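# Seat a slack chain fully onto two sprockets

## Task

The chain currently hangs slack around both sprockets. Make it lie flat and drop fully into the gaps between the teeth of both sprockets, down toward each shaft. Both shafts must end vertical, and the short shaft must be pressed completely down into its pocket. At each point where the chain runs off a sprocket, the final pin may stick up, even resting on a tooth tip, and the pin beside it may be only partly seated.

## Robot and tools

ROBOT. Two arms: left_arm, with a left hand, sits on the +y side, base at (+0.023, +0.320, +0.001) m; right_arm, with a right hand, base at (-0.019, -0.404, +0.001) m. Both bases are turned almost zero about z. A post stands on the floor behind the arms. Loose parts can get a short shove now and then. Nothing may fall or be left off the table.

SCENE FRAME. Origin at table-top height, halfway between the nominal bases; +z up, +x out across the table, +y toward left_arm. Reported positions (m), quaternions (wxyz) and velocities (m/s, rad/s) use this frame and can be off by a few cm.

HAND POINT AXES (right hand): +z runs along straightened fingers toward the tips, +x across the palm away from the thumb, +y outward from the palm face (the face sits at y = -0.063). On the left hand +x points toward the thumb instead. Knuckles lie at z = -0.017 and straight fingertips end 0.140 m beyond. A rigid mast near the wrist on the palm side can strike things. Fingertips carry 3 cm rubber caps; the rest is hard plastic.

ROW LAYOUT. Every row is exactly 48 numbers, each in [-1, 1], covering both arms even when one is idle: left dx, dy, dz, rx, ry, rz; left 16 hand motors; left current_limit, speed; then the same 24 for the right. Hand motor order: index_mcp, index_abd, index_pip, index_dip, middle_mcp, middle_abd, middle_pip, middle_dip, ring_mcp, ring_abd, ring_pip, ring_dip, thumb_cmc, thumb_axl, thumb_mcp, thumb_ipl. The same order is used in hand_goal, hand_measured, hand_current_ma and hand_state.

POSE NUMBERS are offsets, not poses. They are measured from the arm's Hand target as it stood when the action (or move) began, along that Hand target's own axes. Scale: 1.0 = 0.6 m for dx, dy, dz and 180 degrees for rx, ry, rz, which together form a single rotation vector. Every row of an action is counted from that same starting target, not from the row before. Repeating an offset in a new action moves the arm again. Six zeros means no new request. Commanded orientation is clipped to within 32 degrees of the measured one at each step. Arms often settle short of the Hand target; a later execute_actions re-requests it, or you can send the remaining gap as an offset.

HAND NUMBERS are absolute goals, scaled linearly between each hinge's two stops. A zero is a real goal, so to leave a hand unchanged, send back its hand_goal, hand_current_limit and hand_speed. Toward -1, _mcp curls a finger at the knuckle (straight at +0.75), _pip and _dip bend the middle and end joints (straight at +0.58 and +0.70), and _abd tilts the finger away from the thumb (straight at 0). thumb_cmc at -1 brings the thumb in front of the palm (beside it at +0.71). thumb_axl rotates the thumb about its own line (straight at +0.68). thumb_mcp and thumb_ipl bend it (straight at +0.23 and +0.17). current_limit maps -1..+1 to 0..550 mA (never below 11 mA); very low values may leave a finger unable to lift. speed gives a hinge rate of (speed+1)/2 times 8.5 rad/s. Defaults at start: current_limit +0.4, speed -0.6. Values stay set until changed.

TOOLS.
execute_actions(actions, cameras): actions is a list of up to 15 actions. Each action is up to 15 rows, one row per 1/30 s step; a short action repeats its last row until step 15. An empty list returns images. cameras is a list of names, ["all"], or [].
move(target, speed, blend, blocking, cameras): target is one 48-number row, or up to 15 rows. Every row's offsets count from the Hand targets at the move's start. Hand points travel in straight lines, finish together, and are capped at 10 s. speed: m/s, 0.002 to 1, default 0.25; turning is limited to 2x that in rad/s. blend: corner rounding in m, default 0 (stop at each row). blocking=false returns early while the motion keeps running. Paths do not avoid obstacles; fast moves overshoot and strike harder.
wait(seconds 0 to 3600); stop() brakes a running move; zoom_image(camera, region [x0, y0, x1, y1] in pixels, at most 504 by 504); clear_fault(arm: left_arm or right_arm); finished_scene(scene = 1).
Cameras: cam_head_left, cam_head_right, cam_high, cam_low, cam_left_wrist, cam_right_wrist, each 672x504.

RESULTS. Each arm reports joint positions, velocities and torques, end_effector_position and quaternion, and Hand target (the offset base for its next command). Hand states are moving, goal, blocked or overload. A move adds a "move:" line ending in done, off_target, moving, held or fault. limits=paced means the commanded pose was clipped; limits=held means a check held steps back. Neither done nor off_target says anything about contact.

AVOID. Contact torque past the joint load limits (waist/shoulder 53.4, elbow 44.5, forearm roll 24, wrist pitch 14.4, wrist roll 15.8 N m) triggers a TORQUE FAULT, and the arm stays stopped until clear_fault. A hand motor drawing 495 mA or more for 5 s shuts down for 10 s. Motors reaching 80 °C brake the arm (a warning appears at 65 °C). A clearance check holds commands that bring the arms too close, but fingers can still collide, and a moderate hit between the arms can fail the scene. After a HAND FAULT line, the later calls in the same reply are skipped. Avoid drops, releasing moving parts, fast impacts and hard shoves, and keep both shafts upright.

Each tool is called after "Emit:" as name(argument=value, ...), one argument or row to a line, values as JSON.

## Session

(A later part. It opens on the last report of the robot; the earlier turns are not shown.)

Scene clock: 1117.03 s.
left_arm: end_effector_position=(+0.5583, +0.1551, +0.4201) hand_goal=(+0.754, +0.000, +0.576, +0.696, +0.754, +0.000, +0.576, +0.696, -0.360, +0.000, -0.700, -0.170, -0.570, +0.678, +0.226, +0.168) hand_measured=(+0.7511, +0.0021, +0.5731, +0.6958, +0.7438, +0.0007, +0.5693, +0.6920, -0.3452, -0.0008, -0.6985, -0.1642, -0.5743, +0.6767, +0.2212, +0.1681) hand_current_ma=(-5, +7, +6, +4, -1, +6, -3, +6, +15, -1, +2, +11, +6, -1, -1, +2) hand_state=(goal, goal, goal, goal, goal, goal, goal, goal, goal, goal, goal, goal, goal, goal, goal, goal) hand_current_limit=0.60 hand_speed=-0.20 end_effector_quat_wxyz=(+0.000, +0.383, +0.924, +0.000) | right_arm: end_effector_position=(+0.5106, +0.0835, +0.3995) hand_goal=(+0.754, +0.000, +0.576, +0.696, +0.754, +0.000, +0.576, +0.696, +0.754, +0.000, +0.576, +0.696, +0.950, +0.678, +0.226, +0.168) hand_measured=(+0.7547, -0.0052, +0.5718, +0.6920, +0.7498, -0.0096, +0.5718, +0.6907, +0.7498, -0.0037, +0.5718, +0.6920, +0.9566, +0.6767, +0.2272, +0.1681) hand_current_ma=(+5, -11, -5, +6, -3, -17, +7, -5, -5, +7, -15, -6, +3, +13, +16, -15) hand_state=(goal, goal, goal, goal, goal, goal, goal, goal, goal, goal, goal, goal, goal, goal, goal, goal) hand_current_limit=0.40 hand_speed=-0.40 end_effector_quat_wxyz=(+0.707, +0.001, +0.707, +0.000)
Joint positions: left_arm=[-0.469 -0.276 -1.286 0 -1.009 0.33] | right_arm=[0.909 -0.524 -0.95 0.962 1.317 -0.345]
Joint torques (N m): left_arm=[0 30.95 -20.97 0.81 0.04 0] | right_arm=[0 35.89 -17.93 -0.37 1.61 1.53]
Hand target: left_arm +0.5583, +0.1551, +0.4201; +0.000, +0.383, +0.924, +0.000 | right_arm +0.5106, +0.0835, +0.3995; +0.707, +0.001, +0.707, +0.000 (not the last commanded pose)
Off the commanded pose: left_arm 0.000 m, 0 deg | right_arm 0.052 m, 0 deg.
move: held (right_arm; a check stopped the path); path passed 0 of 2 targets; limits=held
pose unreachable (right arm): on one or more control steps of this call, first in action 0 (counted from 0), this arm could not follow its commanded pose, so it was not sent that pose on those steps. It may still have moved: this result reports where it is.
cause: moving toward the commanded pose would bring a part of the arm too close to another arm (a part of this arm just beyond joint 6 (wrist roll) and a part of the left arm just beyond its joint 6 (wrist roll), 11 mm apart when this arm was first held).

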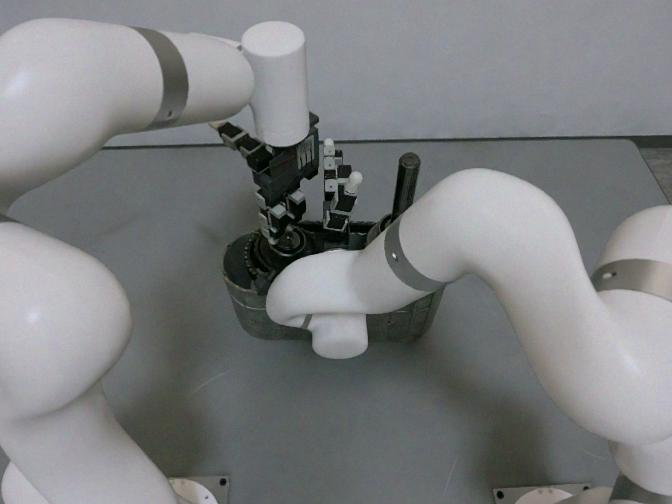

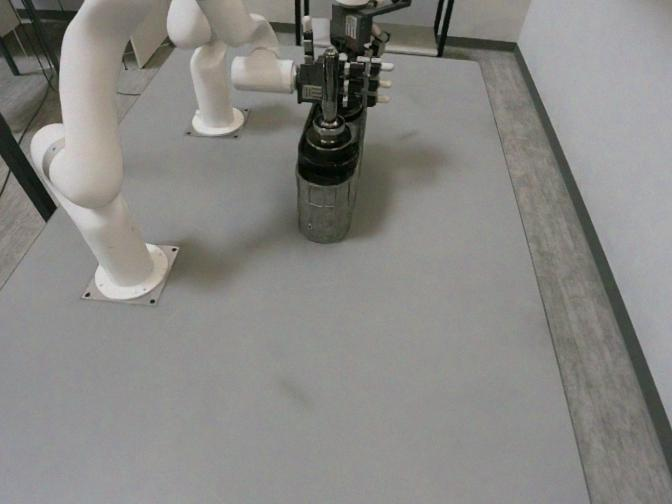

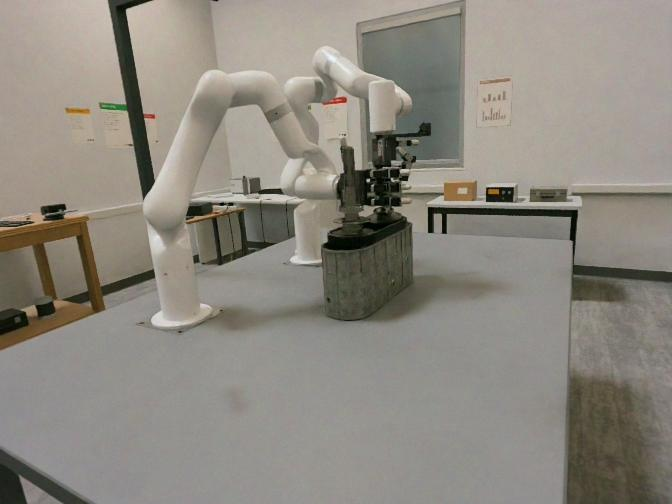

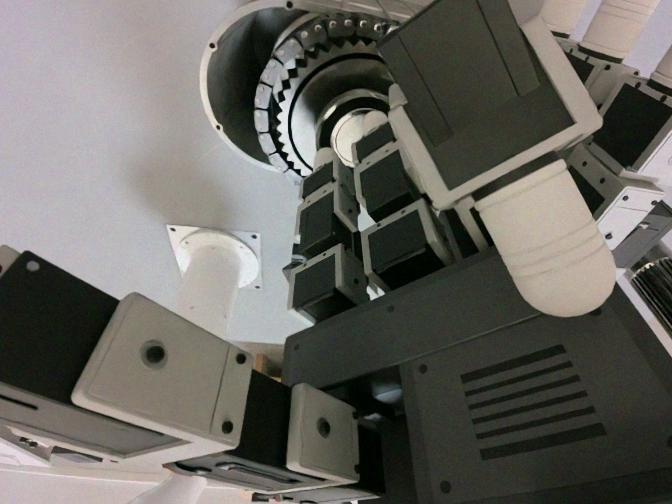

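Emit:
move(
  target=[
    [0,0,-0.1,0,0,0,0.754,0,0.576,0.696,0.754,0,0.576,0.696,0.754,0,0.576,0.696,-0.571,0.678,0.226,0.168,0.6,-0.2,0,0,0,0,0,0,0.754,0,0.576,0.696,0.754,0,0.576,0.696,0.754,0,0.576,0.696,0.95,0.678,0.226,0.168,0.4,-0.4],
    [0.280,0.132,0.1,0.158,-0.0656,-0.2446,1,0,1,1,1,0,1,1,1,0,1,1,-0.571,0.678,0.226,0.168,0.6,-0.2,0,0,0,0,0,0,0.754,0,0.576,0.696,0.754,0,0.576,0.696,0.754,0,0.576,0.696,0.95,0.678,0.226,0.168,0.4,-0.4],
  ],
  speed=0.25,
  blend=[0.02,0],
)

Emit:
move(
  target=[
    [0,0,0,0,0,0,1,0,1,1,1,0,1,1,1,0,1,1,-0.571,0.678,0.226,0.168,0.6,-0.2,0.0,0.02,-0.01,0,0,0,0.754,0,0.576,0.696,0.754,0,0.576,0.696,0.754,0,0.576,0.696,0.95,0.678,0.226,0.168,0.4,-0.4],
    [0,0,0,0,0,0,1,0,1,1,1,0,1,1,1,0,1,1,-0.571,0.678,0.226,0.168,0.6,-0.2,0.084,0.02,-0.01,0,0,0,0.754,0,0.576,0.696,0.754,0,0.576,0.696,0.754,0,0.576,0.696,0.95,0.678,0.226,0.168,0.4,-0.4],
  ],
  speed=0.08,
  cameras=["all"],
)

Emit:
zoom_image(
  camera="cam_low",
  region=[300, 130, 440, 270],
)

Emit:
zoom_image(
  camera="cam_head_left",
  region=[220, 150, 440, 330],
)

Scene clock: 1157.83 s.
left_arm: end_effector_position=(+0.4958, +0.3300, +0.3600) hand_goal=(+1.000, +0.000, +1.000, +1.000, +1.000, +0.000, +1.000, +1.000, +1.000, +0.000, +1.000, +1.000, -0.570, +0.678, +0.226, +0.168) hand_measured=(+0.9850, +0.0007, +0.9735, +0.9990, +0.9826, +0.0007, +0.9735, +1.0000, +0.9826, +0.0007, +0.9747, +1.0000, -0.5743, +0.6777, +0.2222, +0.1672) hand_current_ma=(-15, +14, -20, +8, -9, +6, -29, +4, -19, +1, -25, +3, +4, -3, +0, +2) hand_state=(goal, goal, blocked, goal, goal, goal, blocked, goal, goal, goal, blocked, goal, goal, goal, goal, goal) hand_current_limit=0.60 hand_speed=-0.20 end_effector_quat_wxyz=(+0.000, +0.000, +0.966, -0.259) | right_arm: end_effector_position=(+0.5106, +0.0835, +0.3995) hand_goal=(+0.754, +0.000, +0.576, +0.696, +0.754, +0.000, +0.576, +0.696, +0.754, +0.000, +0.576, +0.696, +0.950, +0.678, +0.226, +0.168) hand_measured=(+0.7547, -0.0052, +0.5718, +0.6920, +0.7511, -0.0081, +0.5718, +0.6907, +0.7498, -0.0037, +0.5718, +0.6907, +0.9578, +0.6767, +0.2262, +0.1691) hand_current_ma=(+15, +12, -1, -1, +5, -14, +0, +2, -2, +7, +2, -2, +7, -7, +17, +5) hand_state=(goal, goal, goal, goal, goal, goal, goal, goal, goal, goal, goal, goal, goal, goal, goal, goal) hand_current_limit=0.40 hand_speed=-0.40 end_effector_quat_wxyz=(+0.707, +0.001, +0.707, +0.000)
Joint positions: left_arm=[0.081 -0.188 -1.071 -0.62 -1.03 0.459] | right_arm=[0.909 -0.524 -0.95 0.962 1.317 -0.345]
Joint torques (N m): left_arm=[0 26.98 -20.09 -0.12 -0.37 -0.01] | right_arm=[0 35.89 -17.93 -0.37 1.61 0.04]
Hand target: left_arm +0.4958, +0.3300, +0.3600; +0.000, +0.000, +0.966, -0.259 | right_arm +0.5106, +0.0835, +0.3995; +0.707, +0.001, +0.707, +0.000
Off the commanded pose: left_arm 0.000 m, 0 deg | right_arm 0.000 m, 0 deg.
move: done

Scene clock: 1159.23 s.
left_arm: end_effector_position=(+0.4958, +0.3300, +0.3600) hand_goal=(+1.000, +0.000, +1.000, +1.000, +1.000, +0.000, +1.000, +1.000, +1.000, +0.000, +1.000, +1.000, -0.570, +0.678, +0.226, +0.168) hand_measured=(+0.9838, +0.0007, +0.9747, +1.0000, +0.9826, +0.0007, +0.9735, +1.0000, +0.9826, -0.0008, +0.9747, +1.0000, -0.5743, +0.6777, +0.2222, +0.1672) hand_current_ma=(-15, +7, -22, +4, -10, +7, -25, +6, -14, -1, -25, +5, +2, +0, -2, +1) hand_state=(goal, goal, blocked, goal, goal, goal, blocked, goal, goal, goal, blocked, goal, goal, goal, goal, goal) hand_current_limit=0.60 hand_speed=-0.20 end_effector_quat_wxyz=(+0.000, +0.000, +0.966, -0.259) | right_arm: end_effector_position=(+0.5046, +0.0956, +0.3492) hand_goal=(+0.754, +0.000, +0.576, +0.696, +0.754, +0.000, +0.576, +0.696, +0.754, +0.000, +0.576, +0.696, +0.950, +0.678, +0.226, +0.168) hand_measured=(+0.7486, -0.0052, +0.5731, +0.6945, +0.7486, -0.0096, +0.5782, +0.6958, +0.7535, -0.0037, +0.5757, +0.6971, +0.9578, +0.6767, +0.2252, +0.1691) hand_current_ma=(-4, +4, +11, +3, +3, -12, +11, +20, -5, -5, +4, -8, -9, +9, +1, -1) hand_state=(goal, goal, goal, goal, goal, goal, goal, goal, goal, goal, goal, goal, goal, goal, goal, goal) hand_current_limit=0.40 hand_speed=-0.40 end_effector_quat_wxyz=(+0.707, +0.001, +0.707, +0.000)
Joint positions: left_arm=[0.081 -0.188 -1.071 -0.62 -1.03 0.459] | right_arm=[0.932 -0.635 -0.972 0.968 1.375 -0.275]
Joint torques (N m): left_arm=[0 26.98 -20.09 -0.12 -0.37 -0.01] | right_arm=[0 25.46 -16.68 -0.3 1.65 1.73]
Hand target: left_arm +0.4958, +0.3300, +0.3600; +0.000, +0.000, +0.966, -0.259 | right_arm +0.5046, +0.0956, +0.3491; +0.707, +0.001, +0.707, +0.000
Off the commanded pose: left_arm 0.000 m, 0 deg | right_arm 0.000 m, 0 deg.
move: done

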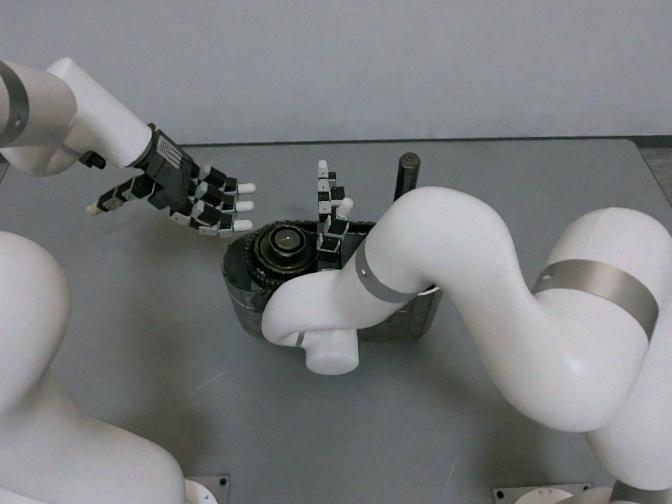

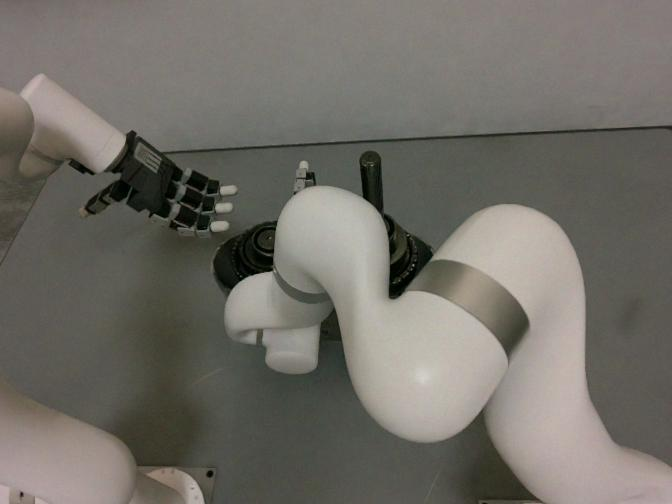

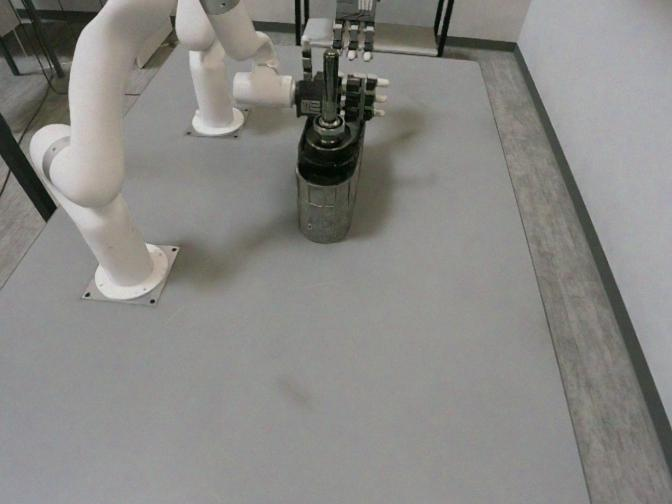

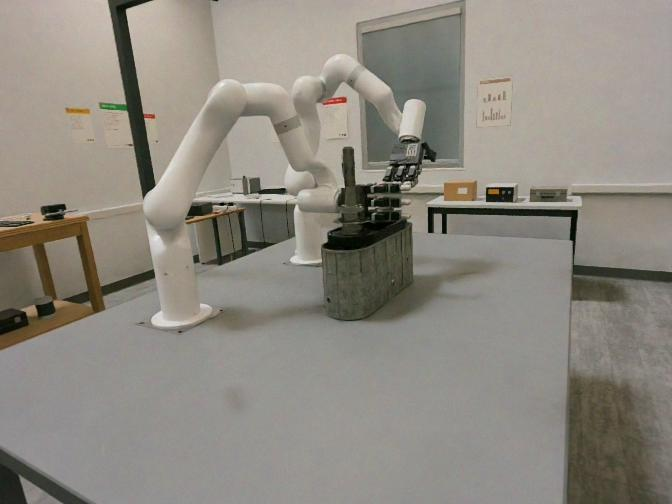

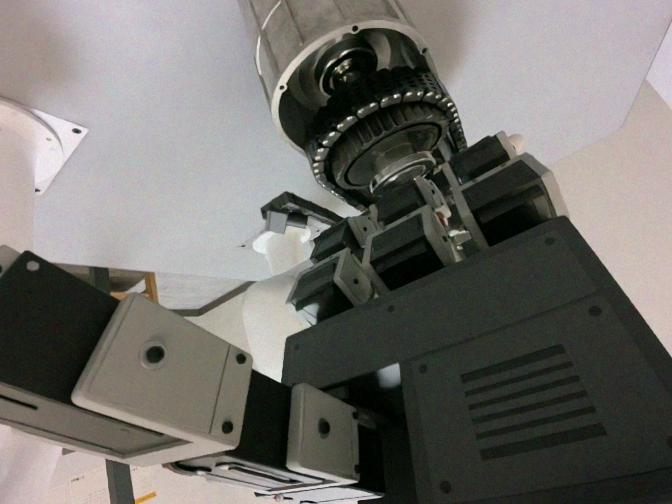

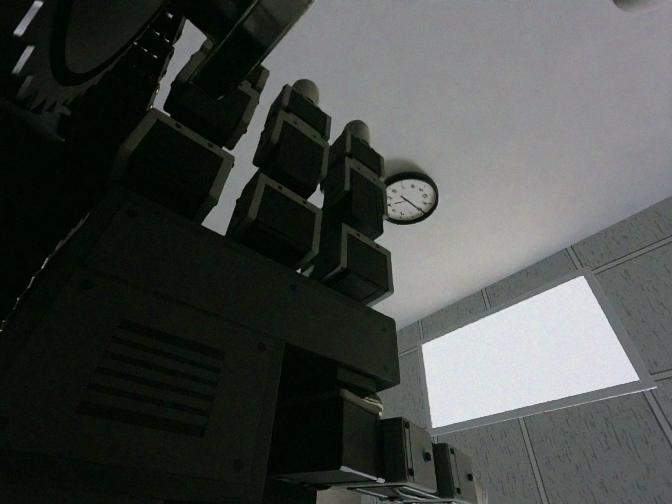

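Scaled by 3.600.

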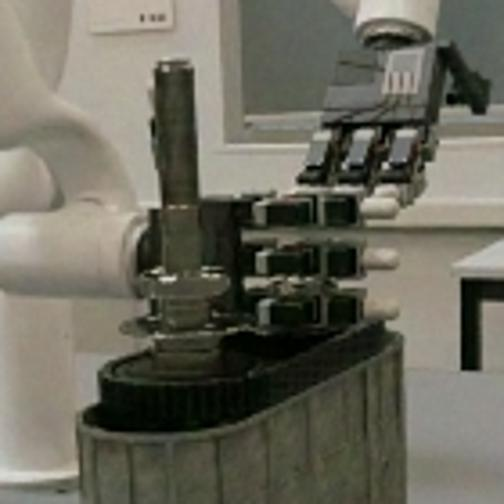

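Scaled by 2.291.

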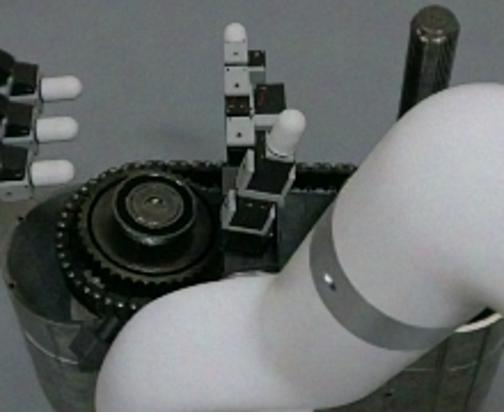

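Emit:
zoom_image(
  camera="cam_left_wrist",
  region=[260, 10, 480, 230],
)

Emit:
move(
  target=[0,0,0,0,0,0,1,0,1,1,1,0,1,1,1,0,1,1,-0.571,0.678,0.226,0.168,0.6,-0.2,0.0,0.03,0,0,0,0,0.754,0,0.576,0.696,0.754,0,0.576,0.696,0.754,0,0.576,0.696,0.95,0.678,0.226,0.168,0.6,-0.4],
  speed=0.05,
  cameras=["cam_head_left","cam_left_wrist"],
)

Emit:
zoom_image(
  camera="cam_left_wrist",
  region=[260, 10, 480, 230],
)

Emit:
zoom_image(
  camera="cam_head_left",
  region=[220, 150, 440, 330],
)

Scaled by 2.291.

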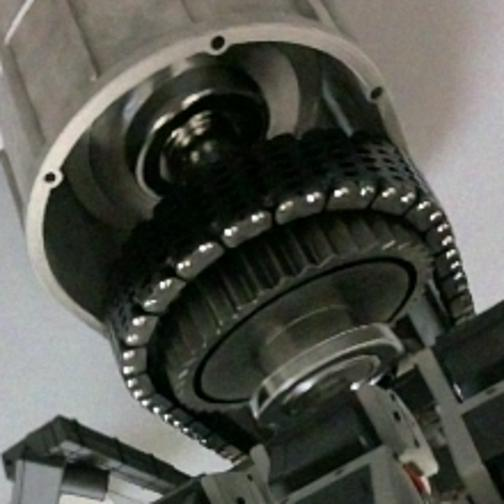

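Scene clock: 1168.00 s.
left_arm: end_effector_position=(+0.4958, +0.3300, +0.3600) hand_goal=(+1.000, +0.000, +1.000, +1.000, +1.000, +0.000, +1.000, +1.000, +1.000, +0.000, +1.000, +1.000, -0.570, +0.678, +0.226, +0.168) hand_measured=(+0.9850, +0.0007, +0.9747, +0.9990, +0.9826, +0.0007, +0.9747, +1.0000, +0.9826, -0.0008, +0.9747, +1.0000, -0.5730, +0.6777, +0.2222, +0.1672) hand_current_ma=(-11, +11, -21, +3, -4, +9, -26, +4, -17, -2, -28, +6, +3, -2, -3, +0) hand_state=(goal, goal, blocked, goal, goal, goal, blocked, goal, goal, goal, blocked, goal, goal, goal, goal, goal) hand_current_limit=0.60 hand_speed=-0.20 end_effector_quat_wxyz=(+0.000, +0.000, +0.966, -0.259) | right_arm: end_effector_position=(+0.5046, +0.1135, +0.3492) hand_goal=(+0.754, +0.000, +0.576, +0.696, +0.754, +0.000, +0.576, +0.696, +0.754, +0.000, +0.576, +0.696, +0.950, +0.678, +0.226, +0.168) hand_measured=(+0.7486, -0.0037, +0.5795, +0.6945, +0.7559, -0.0096, +0.5795, +0.6958, +0.7559, -0.0037, +0.5770, +0.6983, +0.9566, +0.6767, +0.2242, +0.1691) hand_current_ma=(+17, +7, +14, +9, +22, -14, -1, +7, -17, +13, +8, -9, +10, +4, +7, +3) hand_state=(goal, goal, goal, goal, goal, goal, goal, goal, goal, goal, goal, goal, goal, goal, goal, goal) hand_current_limit=0.60 hand_speed=-0.40 end_effector_quat_wxyz=(+0.707, +0.001, +0.707, +0.000)
Joint positions: left_arm=[0.081 -0.188 -1.071 -0.62 -1.03 0.459] | right_arm=[0.952 -0.659 -1.017 0.991 1.369 -0.296]
Joint torques (N m): left_arm=[0 26.98 -20.09 -0.12 -0.37 -0.01] | right_arm=[0 27.88 -16.94 -0.33 1.64 0.04]
Hand target: left_arm +0.4958, +0.3300, +0.3600; +0.000, +0.000, +0.966, -0.259 | right_arm +0.5046, +0.1136, +0.3492; +0.707, +0.001, +0.707, +0.000
Off the commanded pose: left_arm 0.000 m, 0 deg | right_arm 0.000 m, 0 deg.
move: done

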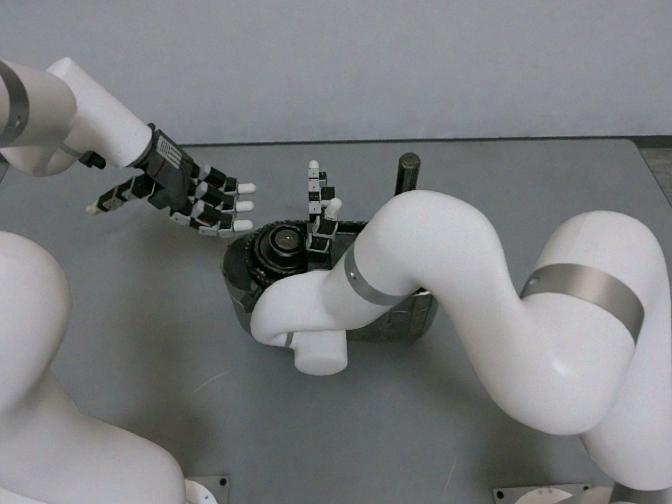

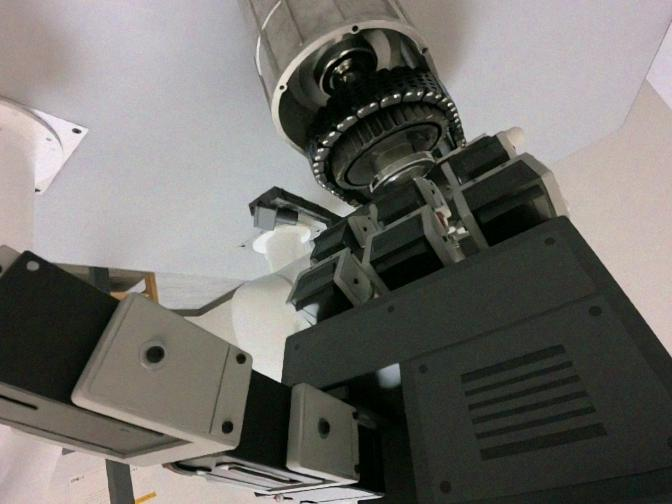

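Scaled by 2.291.

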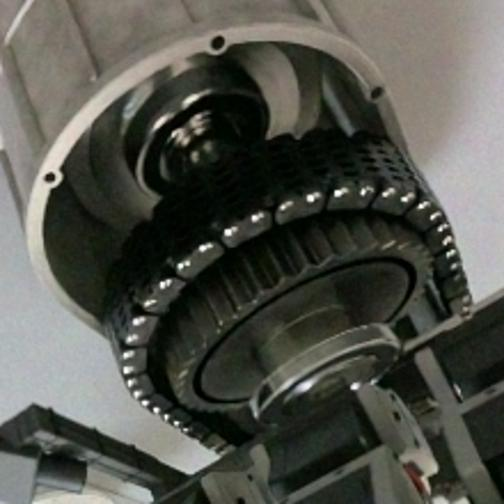

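Scaled by 2.291.

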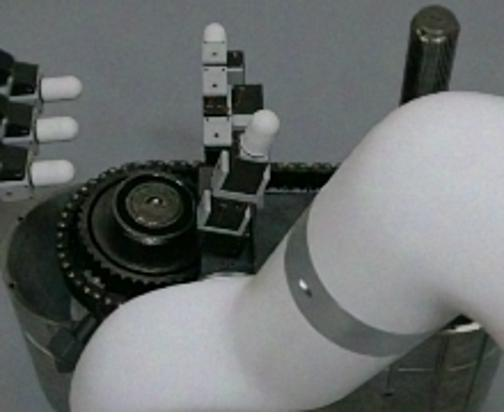

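Emit:
move(
  target=[0,0,0,0,0,0,1,0,1,1,1,0,1,1,1,0,1,1,-0.571,0.678,0.226,0.168,0.6,-0.2,0.0,0.015,0,0,0,0,0.754,0,0.576,0.696,0.754,0,0.576,0.696,0.754,0,0.576,0.696,0.95,0.678,0.226,0.168,0.6,-0.4],
  speed=0.03,
  cameras=["cam_head_left","cam_left_wrist"],
)

Emit:
zoom_image(
  camera="cam_left_wrist",
  region=[260, 10, 480, 230],
)

Emit:
zoom_image(
  camera="cam_head_left",
  region=[220, 150, 440, 330],
)

Scene clock: 1177.33 s.
left_arm: end_effector_position=(+0.4958, +0.3300, +0.3600) hand_goal=(+1.000, +0.000, +1.000, +1.000, +1.000, +0.000, +1.000, +1.000, +1.000, +0.000, +1.000, +1.000, -0.570, +0.678, +0.226, +0.168) hand_measured=(+0.9850, +0.0007, +0.9735, +0.9990, +0.9826, -0.0008, +0.9747, +1.0000, +0.9826, +0.0007, +0.9747, +1.0000, -0.5743, +0.6777, +0.2222, +0.1681) hand_current_ma=(-14, +14, -17, +9, -9, +8, -27, +3, -14, +1, -33, +7, +10, +2, -4, -1) hand_state=(goal, goal, blocked, goal, goal, goal, blocked, goal, goal, goal, blocked, goal, goal, goal, goal, goal) hand_current_limit=0.60 hand_speed=-0.20 end_effector_quat_wxyz=(+0.000, +0.000, +0.966, -0.259) | right_arm: end_effector_position=(+0.5047, +0.1225, +0.3492) hand_goal=(+0.754, +0.000, +0.576, +0.696, +0.754, +0.000, +0.576, +0.696, +0.754, +0.000, +0.576, +0.696, +0.950, +0.678, +0.226, +0.168) hand_measured=(+0.7547, -0.0052, +0.5795, +0.6945, +0.7559, -0.0096, +0.5770, +0.6958, +0.7559, -0.0037, +0.5770, +0.6983, +0.9578, +0.6777, +0.2252, +0.1691) hand_current_ma=(+10, +12, -2, -6, -1, -20, +10, +2, -15, -10, +7, +5, +2, +1, -3, +6) hand_state=(goal, goal, goal, goal, goal, goal, goal, goal, goal, goal, goal, goal, goal, goal, goal, goal) hand_current_limit=0.60 hand_speed=-0.40 end_effector_quat_wxyz=(+0.707, +0.001, +0.707, +0.000)
Joint positions: left_arm=[0.081 -0.188 -1.071 -0.62 -1.03 0.459] | right_arm=[0.962 -0.672 -1.04 1.002 1.367 -0.306]
Joint torques (N m): left_arm=[0 26.98 -20.09 -0.12 -0.37 -0.01] | right_arm=[0 26.97 -17.08 -0.35 1.63 -1.38]
Hand target: left_arm +0.4958, +0.3300, +0.3600; +0.000, +0.000, +0.966, -0.259 | right_arm +0.5047, +0.1226, +0.3492; +0.707, +0.001, +0.707, +0.000
Off the commanded pose: left_arm 0.000 m, 0 deg | right_arm 0.000 m, 0 deg.
move: done

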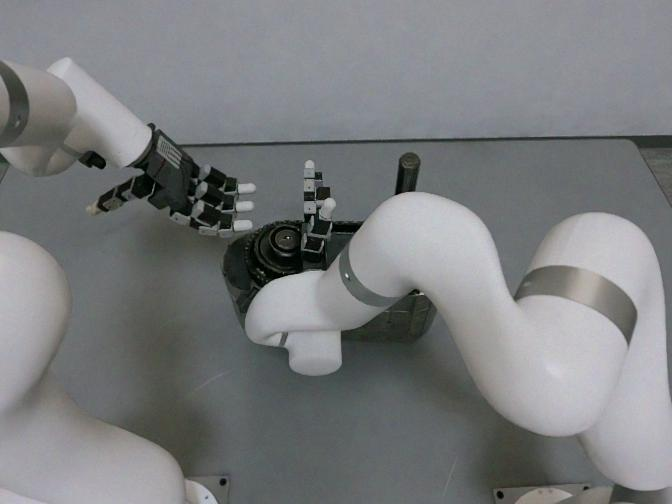

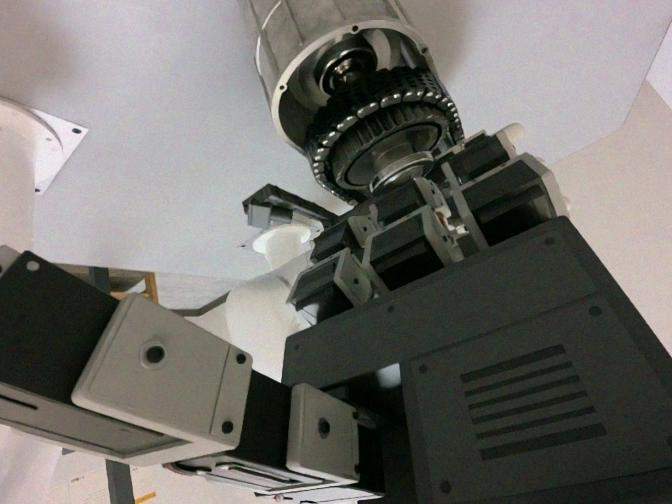

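Scaled by 2.291.

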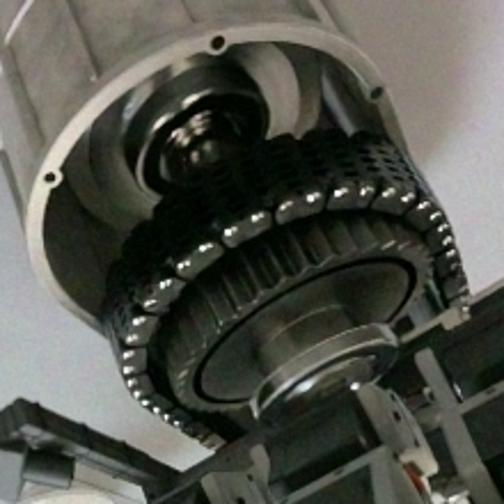

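Scaled by 2.291.

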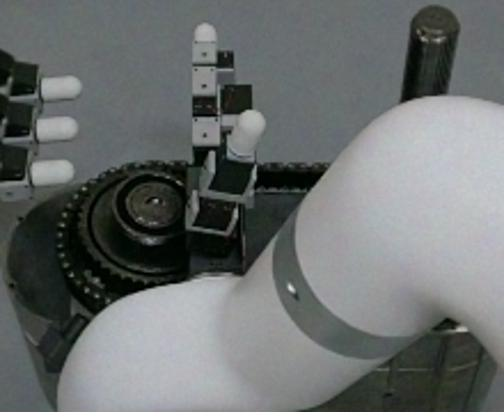

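Emit:
move(
  target=[0,0,0,0,0,0,1,0,1,1,1,0,1,1,1,0,1,1,-0.571,0.678,0.226,0.168,0.6,-0.2,0.0,0.013,0,0,0,0,0.754,0,0.576,0.696,0.754,0,0.576,0.696,0.754,0,0.576,0.696,0.95,0.678,0.226,0.168,0.6,-0.4],
  speed=0.03,
  cameras=["cam_left_wrist"],
)

Emit:
zoom_image(
  camera="cam_left_wrist",
  region=[260, 10, 480, 230],
)

Emit:
move(
  target=[0,0,0,0,0,0,1,0,1,1,1,0,1,1,1,0,1,1,-0.571,0.678,0.226,0.168,0.6,-0.2,0.0,0.013,0,0,0,0,0.754,0,0.576,0.696,0.754,0,0.576,0.696,0.754,0,0.576,0.696,0.95,0.678,0.226,0.168,0.6,-0.4],
  speed=0.03,
  cameras=["cam_left_wrist","cam_head_left"],
)

Emit:
zoom_image(
  camera="cam_left_wrist",
  region=[260, 10, 480, 230],
)

Emit:
zoom_image(
  camera="cam_head_left",
  region=[220, 150, 440, 330],
)

Scene clock: 1189.63 s.
left_arm: end_effector_position=(+0.4958, +0.3300, +0.3600) hand_goal=(+1.000, +0.000, +1.000, +1.000, +1.000, +0.000, +1.000, +1.000, +1.000, +0.000, +1.000, +1.000, -0.570, +0.678, +0.226, +0.168) hand_measured=(+0.9850, +0.0007, +0.9747, +1.0000, +0.9826, -0.0008, +0.9735, +1.0000, +0.9826, -0.0008, +0.9747, +0.9990, -0.5743, +0.6777, +0.2222, +0.1681) hand_current_ma=(-13, +12, -22, +6, -10, +5, -30, +3, -14, -2, -29, +9, +7, -4, -3, +1) hand_state=(goal, goal, blocked, goal, goal, goal, blocked, goal, goal, goal, blocked, goal, goal, goal, goal, goal) hand_current_limit=0.60 hand_speed=-0.20 end_effector_quat_wxyz=(+0.000, +0.000, +0.966, -0.259) | right_arm: end_effector_position=(+0.5047, +0.1304, +0.3492) hand_goal=(+0.754, +0.000, +0.576, +0.696, +0.754, +0.000, +0.576, +0.696, +0.754, +0.000, +0.576, +0.696, +0.950, +0.678, +0.226, +0.168) hand_measured=(+0.7486, -0.0052, +0.5795, +0.6945, +0.7511, -0.0096, +0.5782, +0.6971, +0.7981, -0.0037, +0.5731, +0.6920, +0.9566, +0.6767, +0.2262, +0.1691) hand_current_ma=(-1, +2, -4, +6, +1, -16, +3, -10, +47, -4, +5, +1, -5, +10, +17, +3) hand_state=(goal, goal, goal, goal, goal, goal, goal, goal, blocked, goal, goal, goal, goal, goal, goal, goal) hand_current_limit=0.60 hand_speed=-0.40 end_effector_quat_wxyz=(+0.707, +0.001, +0.707, +0.000)
Joint positions: left_arm=[0.081 -0.188 -1.071 -0.62 -1.03 0.459] | right_arm=[0.97 -0.683 -1.06 1.012 1.364 -0.316]
Joint torques (N m): left_arm=[0 26.98 -20.09 -0.12 -0.37 -0.01] | right_arm=[0 39.88 -27.09 -0.36 -1.66 0.04]
Hand target: left_arm +0.4958, +0.3300, +0.3600; +0.000, +0.000, +0.966, -0.259 | right_arm +0.5047, +0.1304, +0.3492; +0.707, +0.001, +0.707, +0.000
Off the commanded pose: left_arm 0.000 m, 0 deg | right_arm 0.000 m, 0 deg.
move: done

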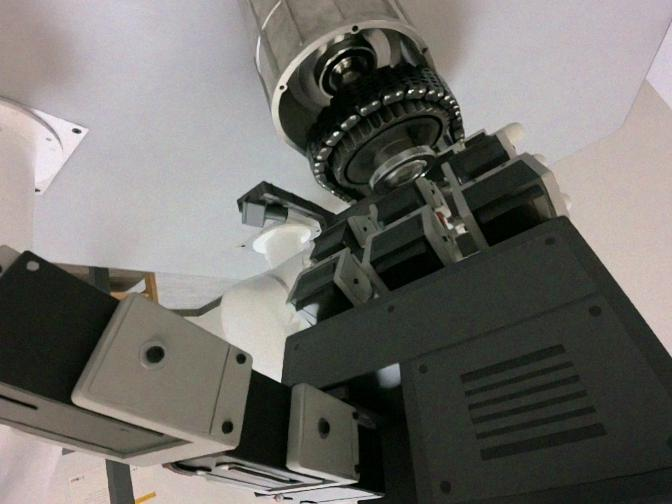

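Scaled by 2.291.

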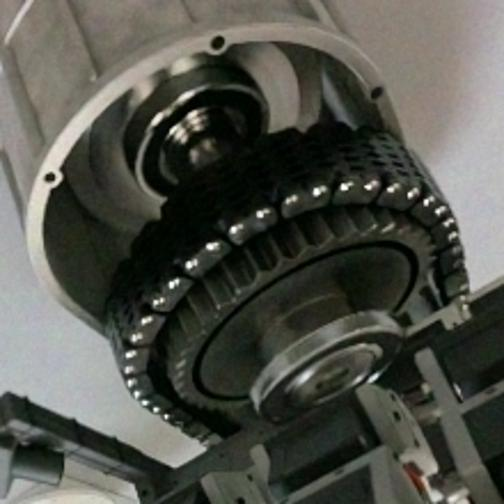

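Scene clock: 1190.23 s.
left_arm: end_effector_position=(+0.4958, +0.3300, +0.3600) hand_goal=(+1.000, +0.000, +1.000, +1.000, +1.000, +0.000, +1.000, +1.000, +1.000, +0.000, +1.000, +1.000, -0.570, +0.678, +0.226, +0.168) hand_measured=(+0.9850, +0.0007, +0.9735, +0.9990, +0.9826, +0.0007, +0.9735, +1.0000, +0.9826, +0.0007, +0.9747, +1.0000, -0.5730, +0.6777, +0.2212, +0.1681) hand_current_ma=(-14, +8, -19, +5, -6, +12, -29, +5, -17, -1, -30, +7, +5, -4, -4, +6) hand_state=(goal, goal, blocked, goal, goal, goal, blocked, goal, goal, goal, blocked, goal, goal, goal, goal, goal) hand_current_limit=0.60 hand_speed=-0.20 end_effector_quat_wxyz=(+0.000, +0.000, +0.966, -0.259) | right_arm: end_effector_position=(+0.5047, +0.1381, +0.3492) hand_goal=(+0.754, +0.000, +0.576, +0.696, +0.754, +0.000, +0.576, +0.696, +0.754, +0.000, +0.576, +0.696, +0.950, +0.678, +0.226, +0.168) hand_measured=(+0.7547, -0.0052, +0.5795, +0.6945, +0.7535, -0.0081, +0.5782, +0.6958, +0.7764, -0.0037, +0.5744, +0.6907, +0.9566, +0.6767, +0.2252, +0.1691) hand_current_ma=(-2, -14, +9, -13, -9, -15, +3, -6, +2, +3, -11, -8, +2, +6, +0, +14) hand_state=(goal, goal, goal, goal, goal, goal, goal, goal, blocked, goal, goal, goal, goal, goal, goal, goal) hand_current_limit=0.60 hand_speed=-0.40 end_effector_quat_wxyz=(+0.707, +0.001, +0.707, +0.000)
Joint positions: left_arm=[0.081 -0.188 -1.071 -0.62 -1.03 0.459] | right_arm=[0.978 -0.694 -1.08 1.021 1.362 -0.325]
Joint torques (N m): left_arm=[0 26.98 -20.09 -0.12 -0.37 -0.01] | right_arm=[0 29.77 -27.63 -0.38 1.62 0.04]
Hand target: left_arm +0.4958, +0.3300, +0.3600; +0.000, +0.000, +0.966, -0.259 | right_arm +0.5047, +0.1382, +0.3492; +0.707, +0.001, +0.707, +0.000
Off the commanded pose: left_arm 0.000 m, 0 deg | right_arm 0.000 m, 0 deg.
move: done
Images, in order (width x height): cam_head_left 672x504, cam_left_wrist 672x504.

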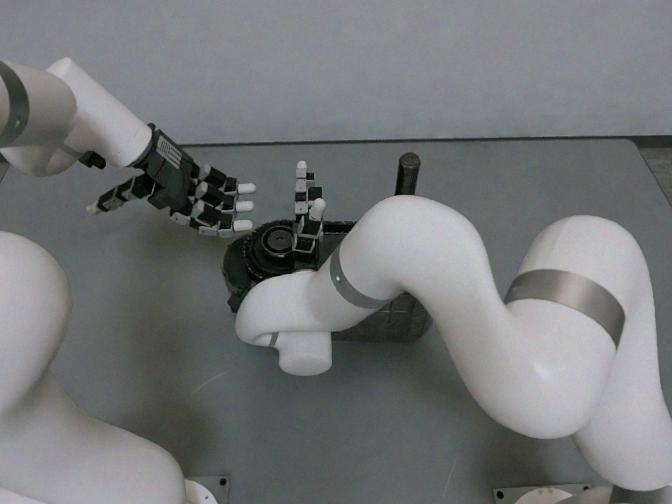

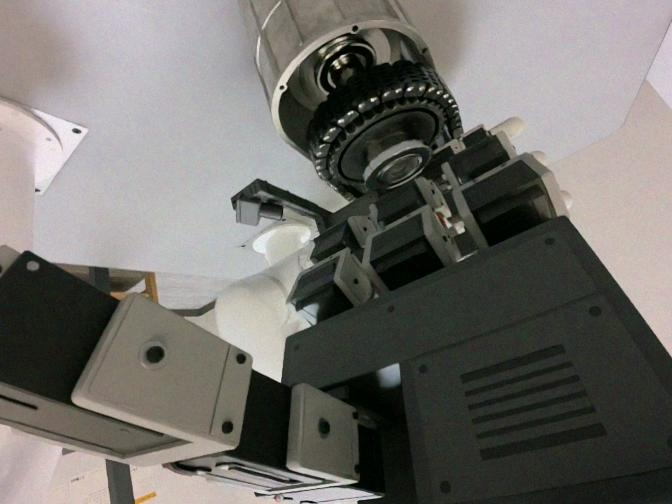

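Scaled by 2.291.

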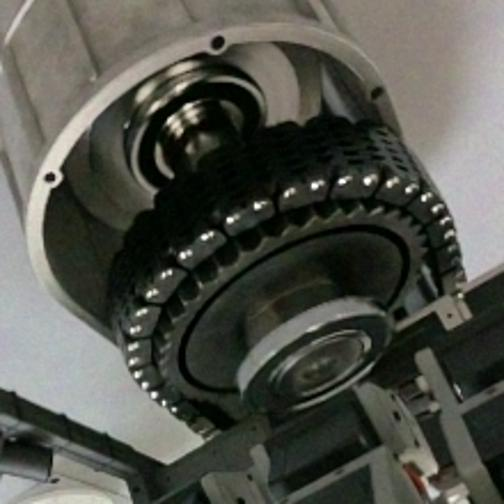

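Scaled by 2.291.

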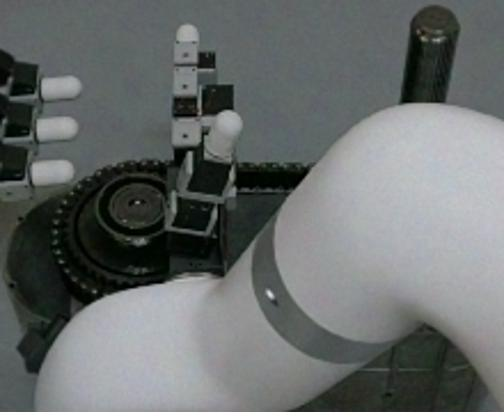

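Emit:
move(
  target=[0,0,0,0,0,0,1,0,1,1,1,0,1,1,1,0,1,1,-0.571,0.678,0.226,0.168,0.6,-0.2,0.0,0.01,0,0,0,0,0.754,0,0.576,0.696,0.754,0,0.576,0.696,0.754,0,0.576,0.696,0.95,0.678,0.226,0.168,0.6,-0.4],
  speed=0.03,
  cameras=["cam_left_wrist","cam_low","cam_head_left"],
)

Emit:
zoom_image(
  camera="cam_left_wrist",
  region=[260, 10, 480, 230],
)

Emit:
zoom_image(
  camera="cam_low",
  region=[300, 130, 440, 270],
)

Emit:
zoom_image(
  camera="cam_head_left",
  region=[220, 150, 440, 330],
)

Scene clock: 1210.13 s.
left_arm: end_effector_position=(+0.4958, +0.3300, +0.3600) hand_goal=(+1.000, +0.000, +1.000, +1.000, +1.000, +0.000, +1.000, +1.000, +1.000, +0.000, +1.000, +1.000, -0.570, +0.678, +0.226, +0.168) hand_measured=(+0.9850, +0.0007, +0.9735, +1.0000, +0.9838, -0.0008, +0.9735, +1.0000, +0.9826, -0.0008, +0.9747, +1.0000, -0.5730, +0.6777, +0.2212, +0.1681) hand_current_ma=(-15, +7, -21, +7, -11, +13, -29, +2, -18, -2, -25, +5, +9, -3, -2, +2) hand_state=(goal, goal, blocked, goal, goal, goal, blocked, goal, goal, goal, blocked, goal, goal, goal, goal, goal) hand_current_limit=0.60 hand_speed=-0.20 end_effector_quat_wxyz=(+0.000, +0.000, +0.966, -0.259) | right_arm: end_effector_position=(+0.5048, +0.1440, +0.3492) hand_goal=(+0.754, +0.000, +0.576, +0.696, +0.754, +0.000, +0.576, +0.696, +0.754, +0.000, +0.576, +0.696, +0.950, +0.678, +0.226, +0.168) hand_measured=(+0.7535, -0.0052, +0.5795, +0.6945, +0.7535, -0.0096, +0.5782, +0.6971, +0.8126, -0.0037, +0.5731, +0.6907, +0.9566, +0.6777, +0.2242, +0.1691) hand_current_ma=(+11, +9, -14, +8, +0, -6, +10, -19, +50, +16, -5, -1, +11, -12, -10, +11) hand_state=(goal, goal, goal, goal, goal, goal, goal, goal, blocked, goal, goal, goal, goal, goal, goal, goal) hand_current_limit=0.60 hand_speed=-0.40 end_effector_quat_wxyz=(+0.707, +0.001, +0.707, +0.000)
Joint positions: left_arm=[0.081 -0.188 -1.071 -0.62 -1.03 0.459] | right_arm=[0.984 -0.703 -1.096 1.028 1.36 -0.333]
Joint torques (N m): left_arm=[0 26.98 -20.09 -0.12 -0.37 -0.01] | right_arm=[30.78 29.22 -36.45 -0.39 -3.38 0.04]
Hand target: left_arm +0.4958, +0.3300, +0.3600; +0.000, +0.000, +0.966, -0.259 | right_arm +0.5047, +0.1442, +0.3492; +0.707, +0.001, +0.707, +0.000
Off the commanded pose: left_arm 0.000 m, 0 deg | right_arm 0.000 m, 0 deg.
move: done
Images, in order (width x height): cam_head_left 672x504, cam_low 672x504, cam_left_wrist 672x504.

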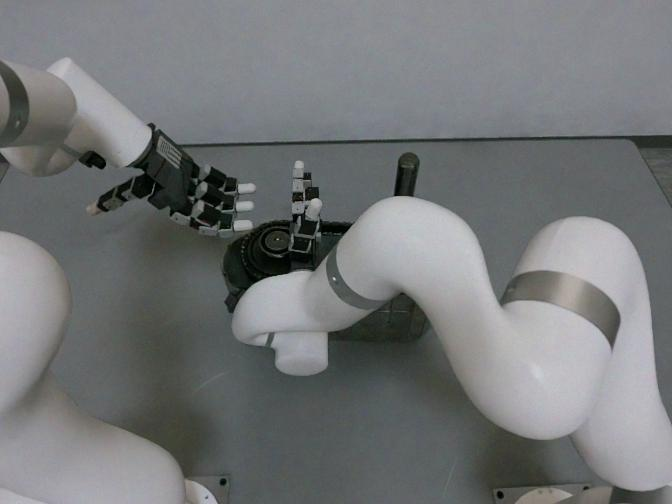

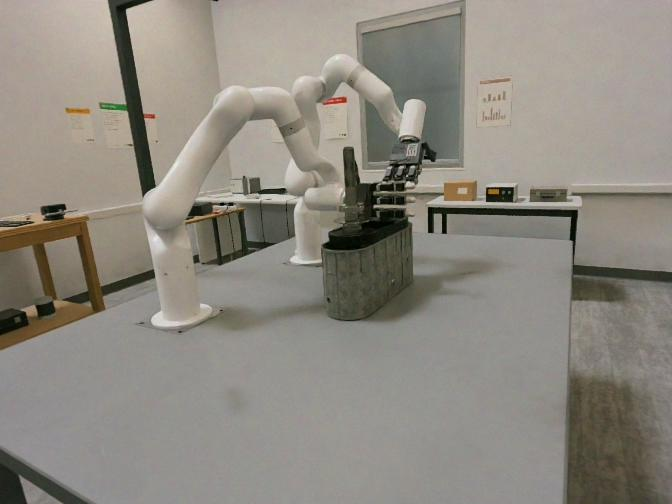

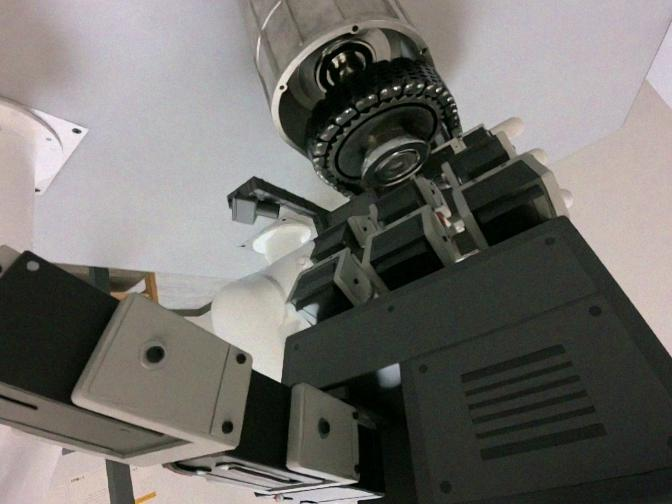

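Scaled by 2.291.

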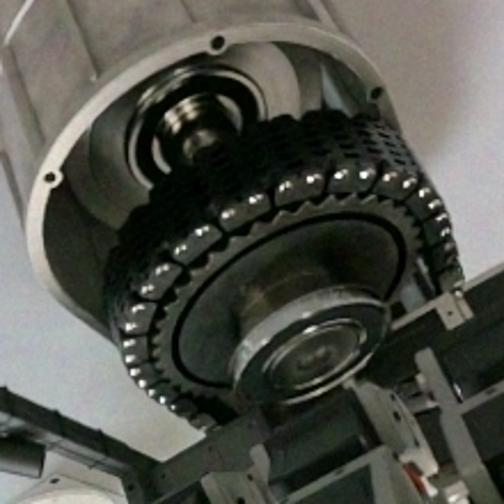

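Scaled by 3.600.

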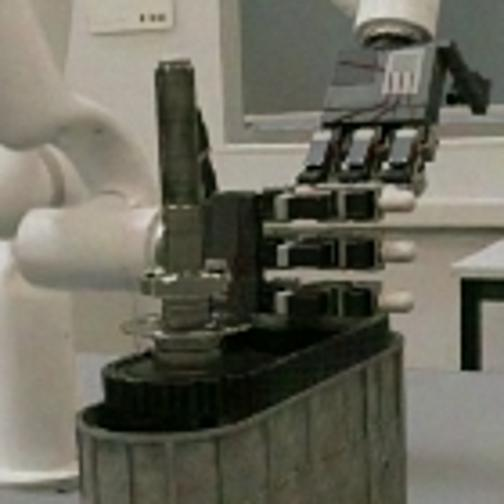

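Scaled by 2.291.

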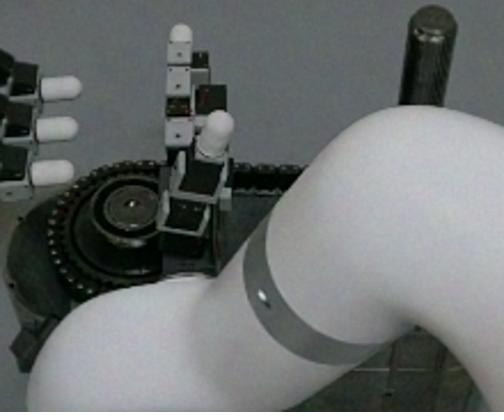

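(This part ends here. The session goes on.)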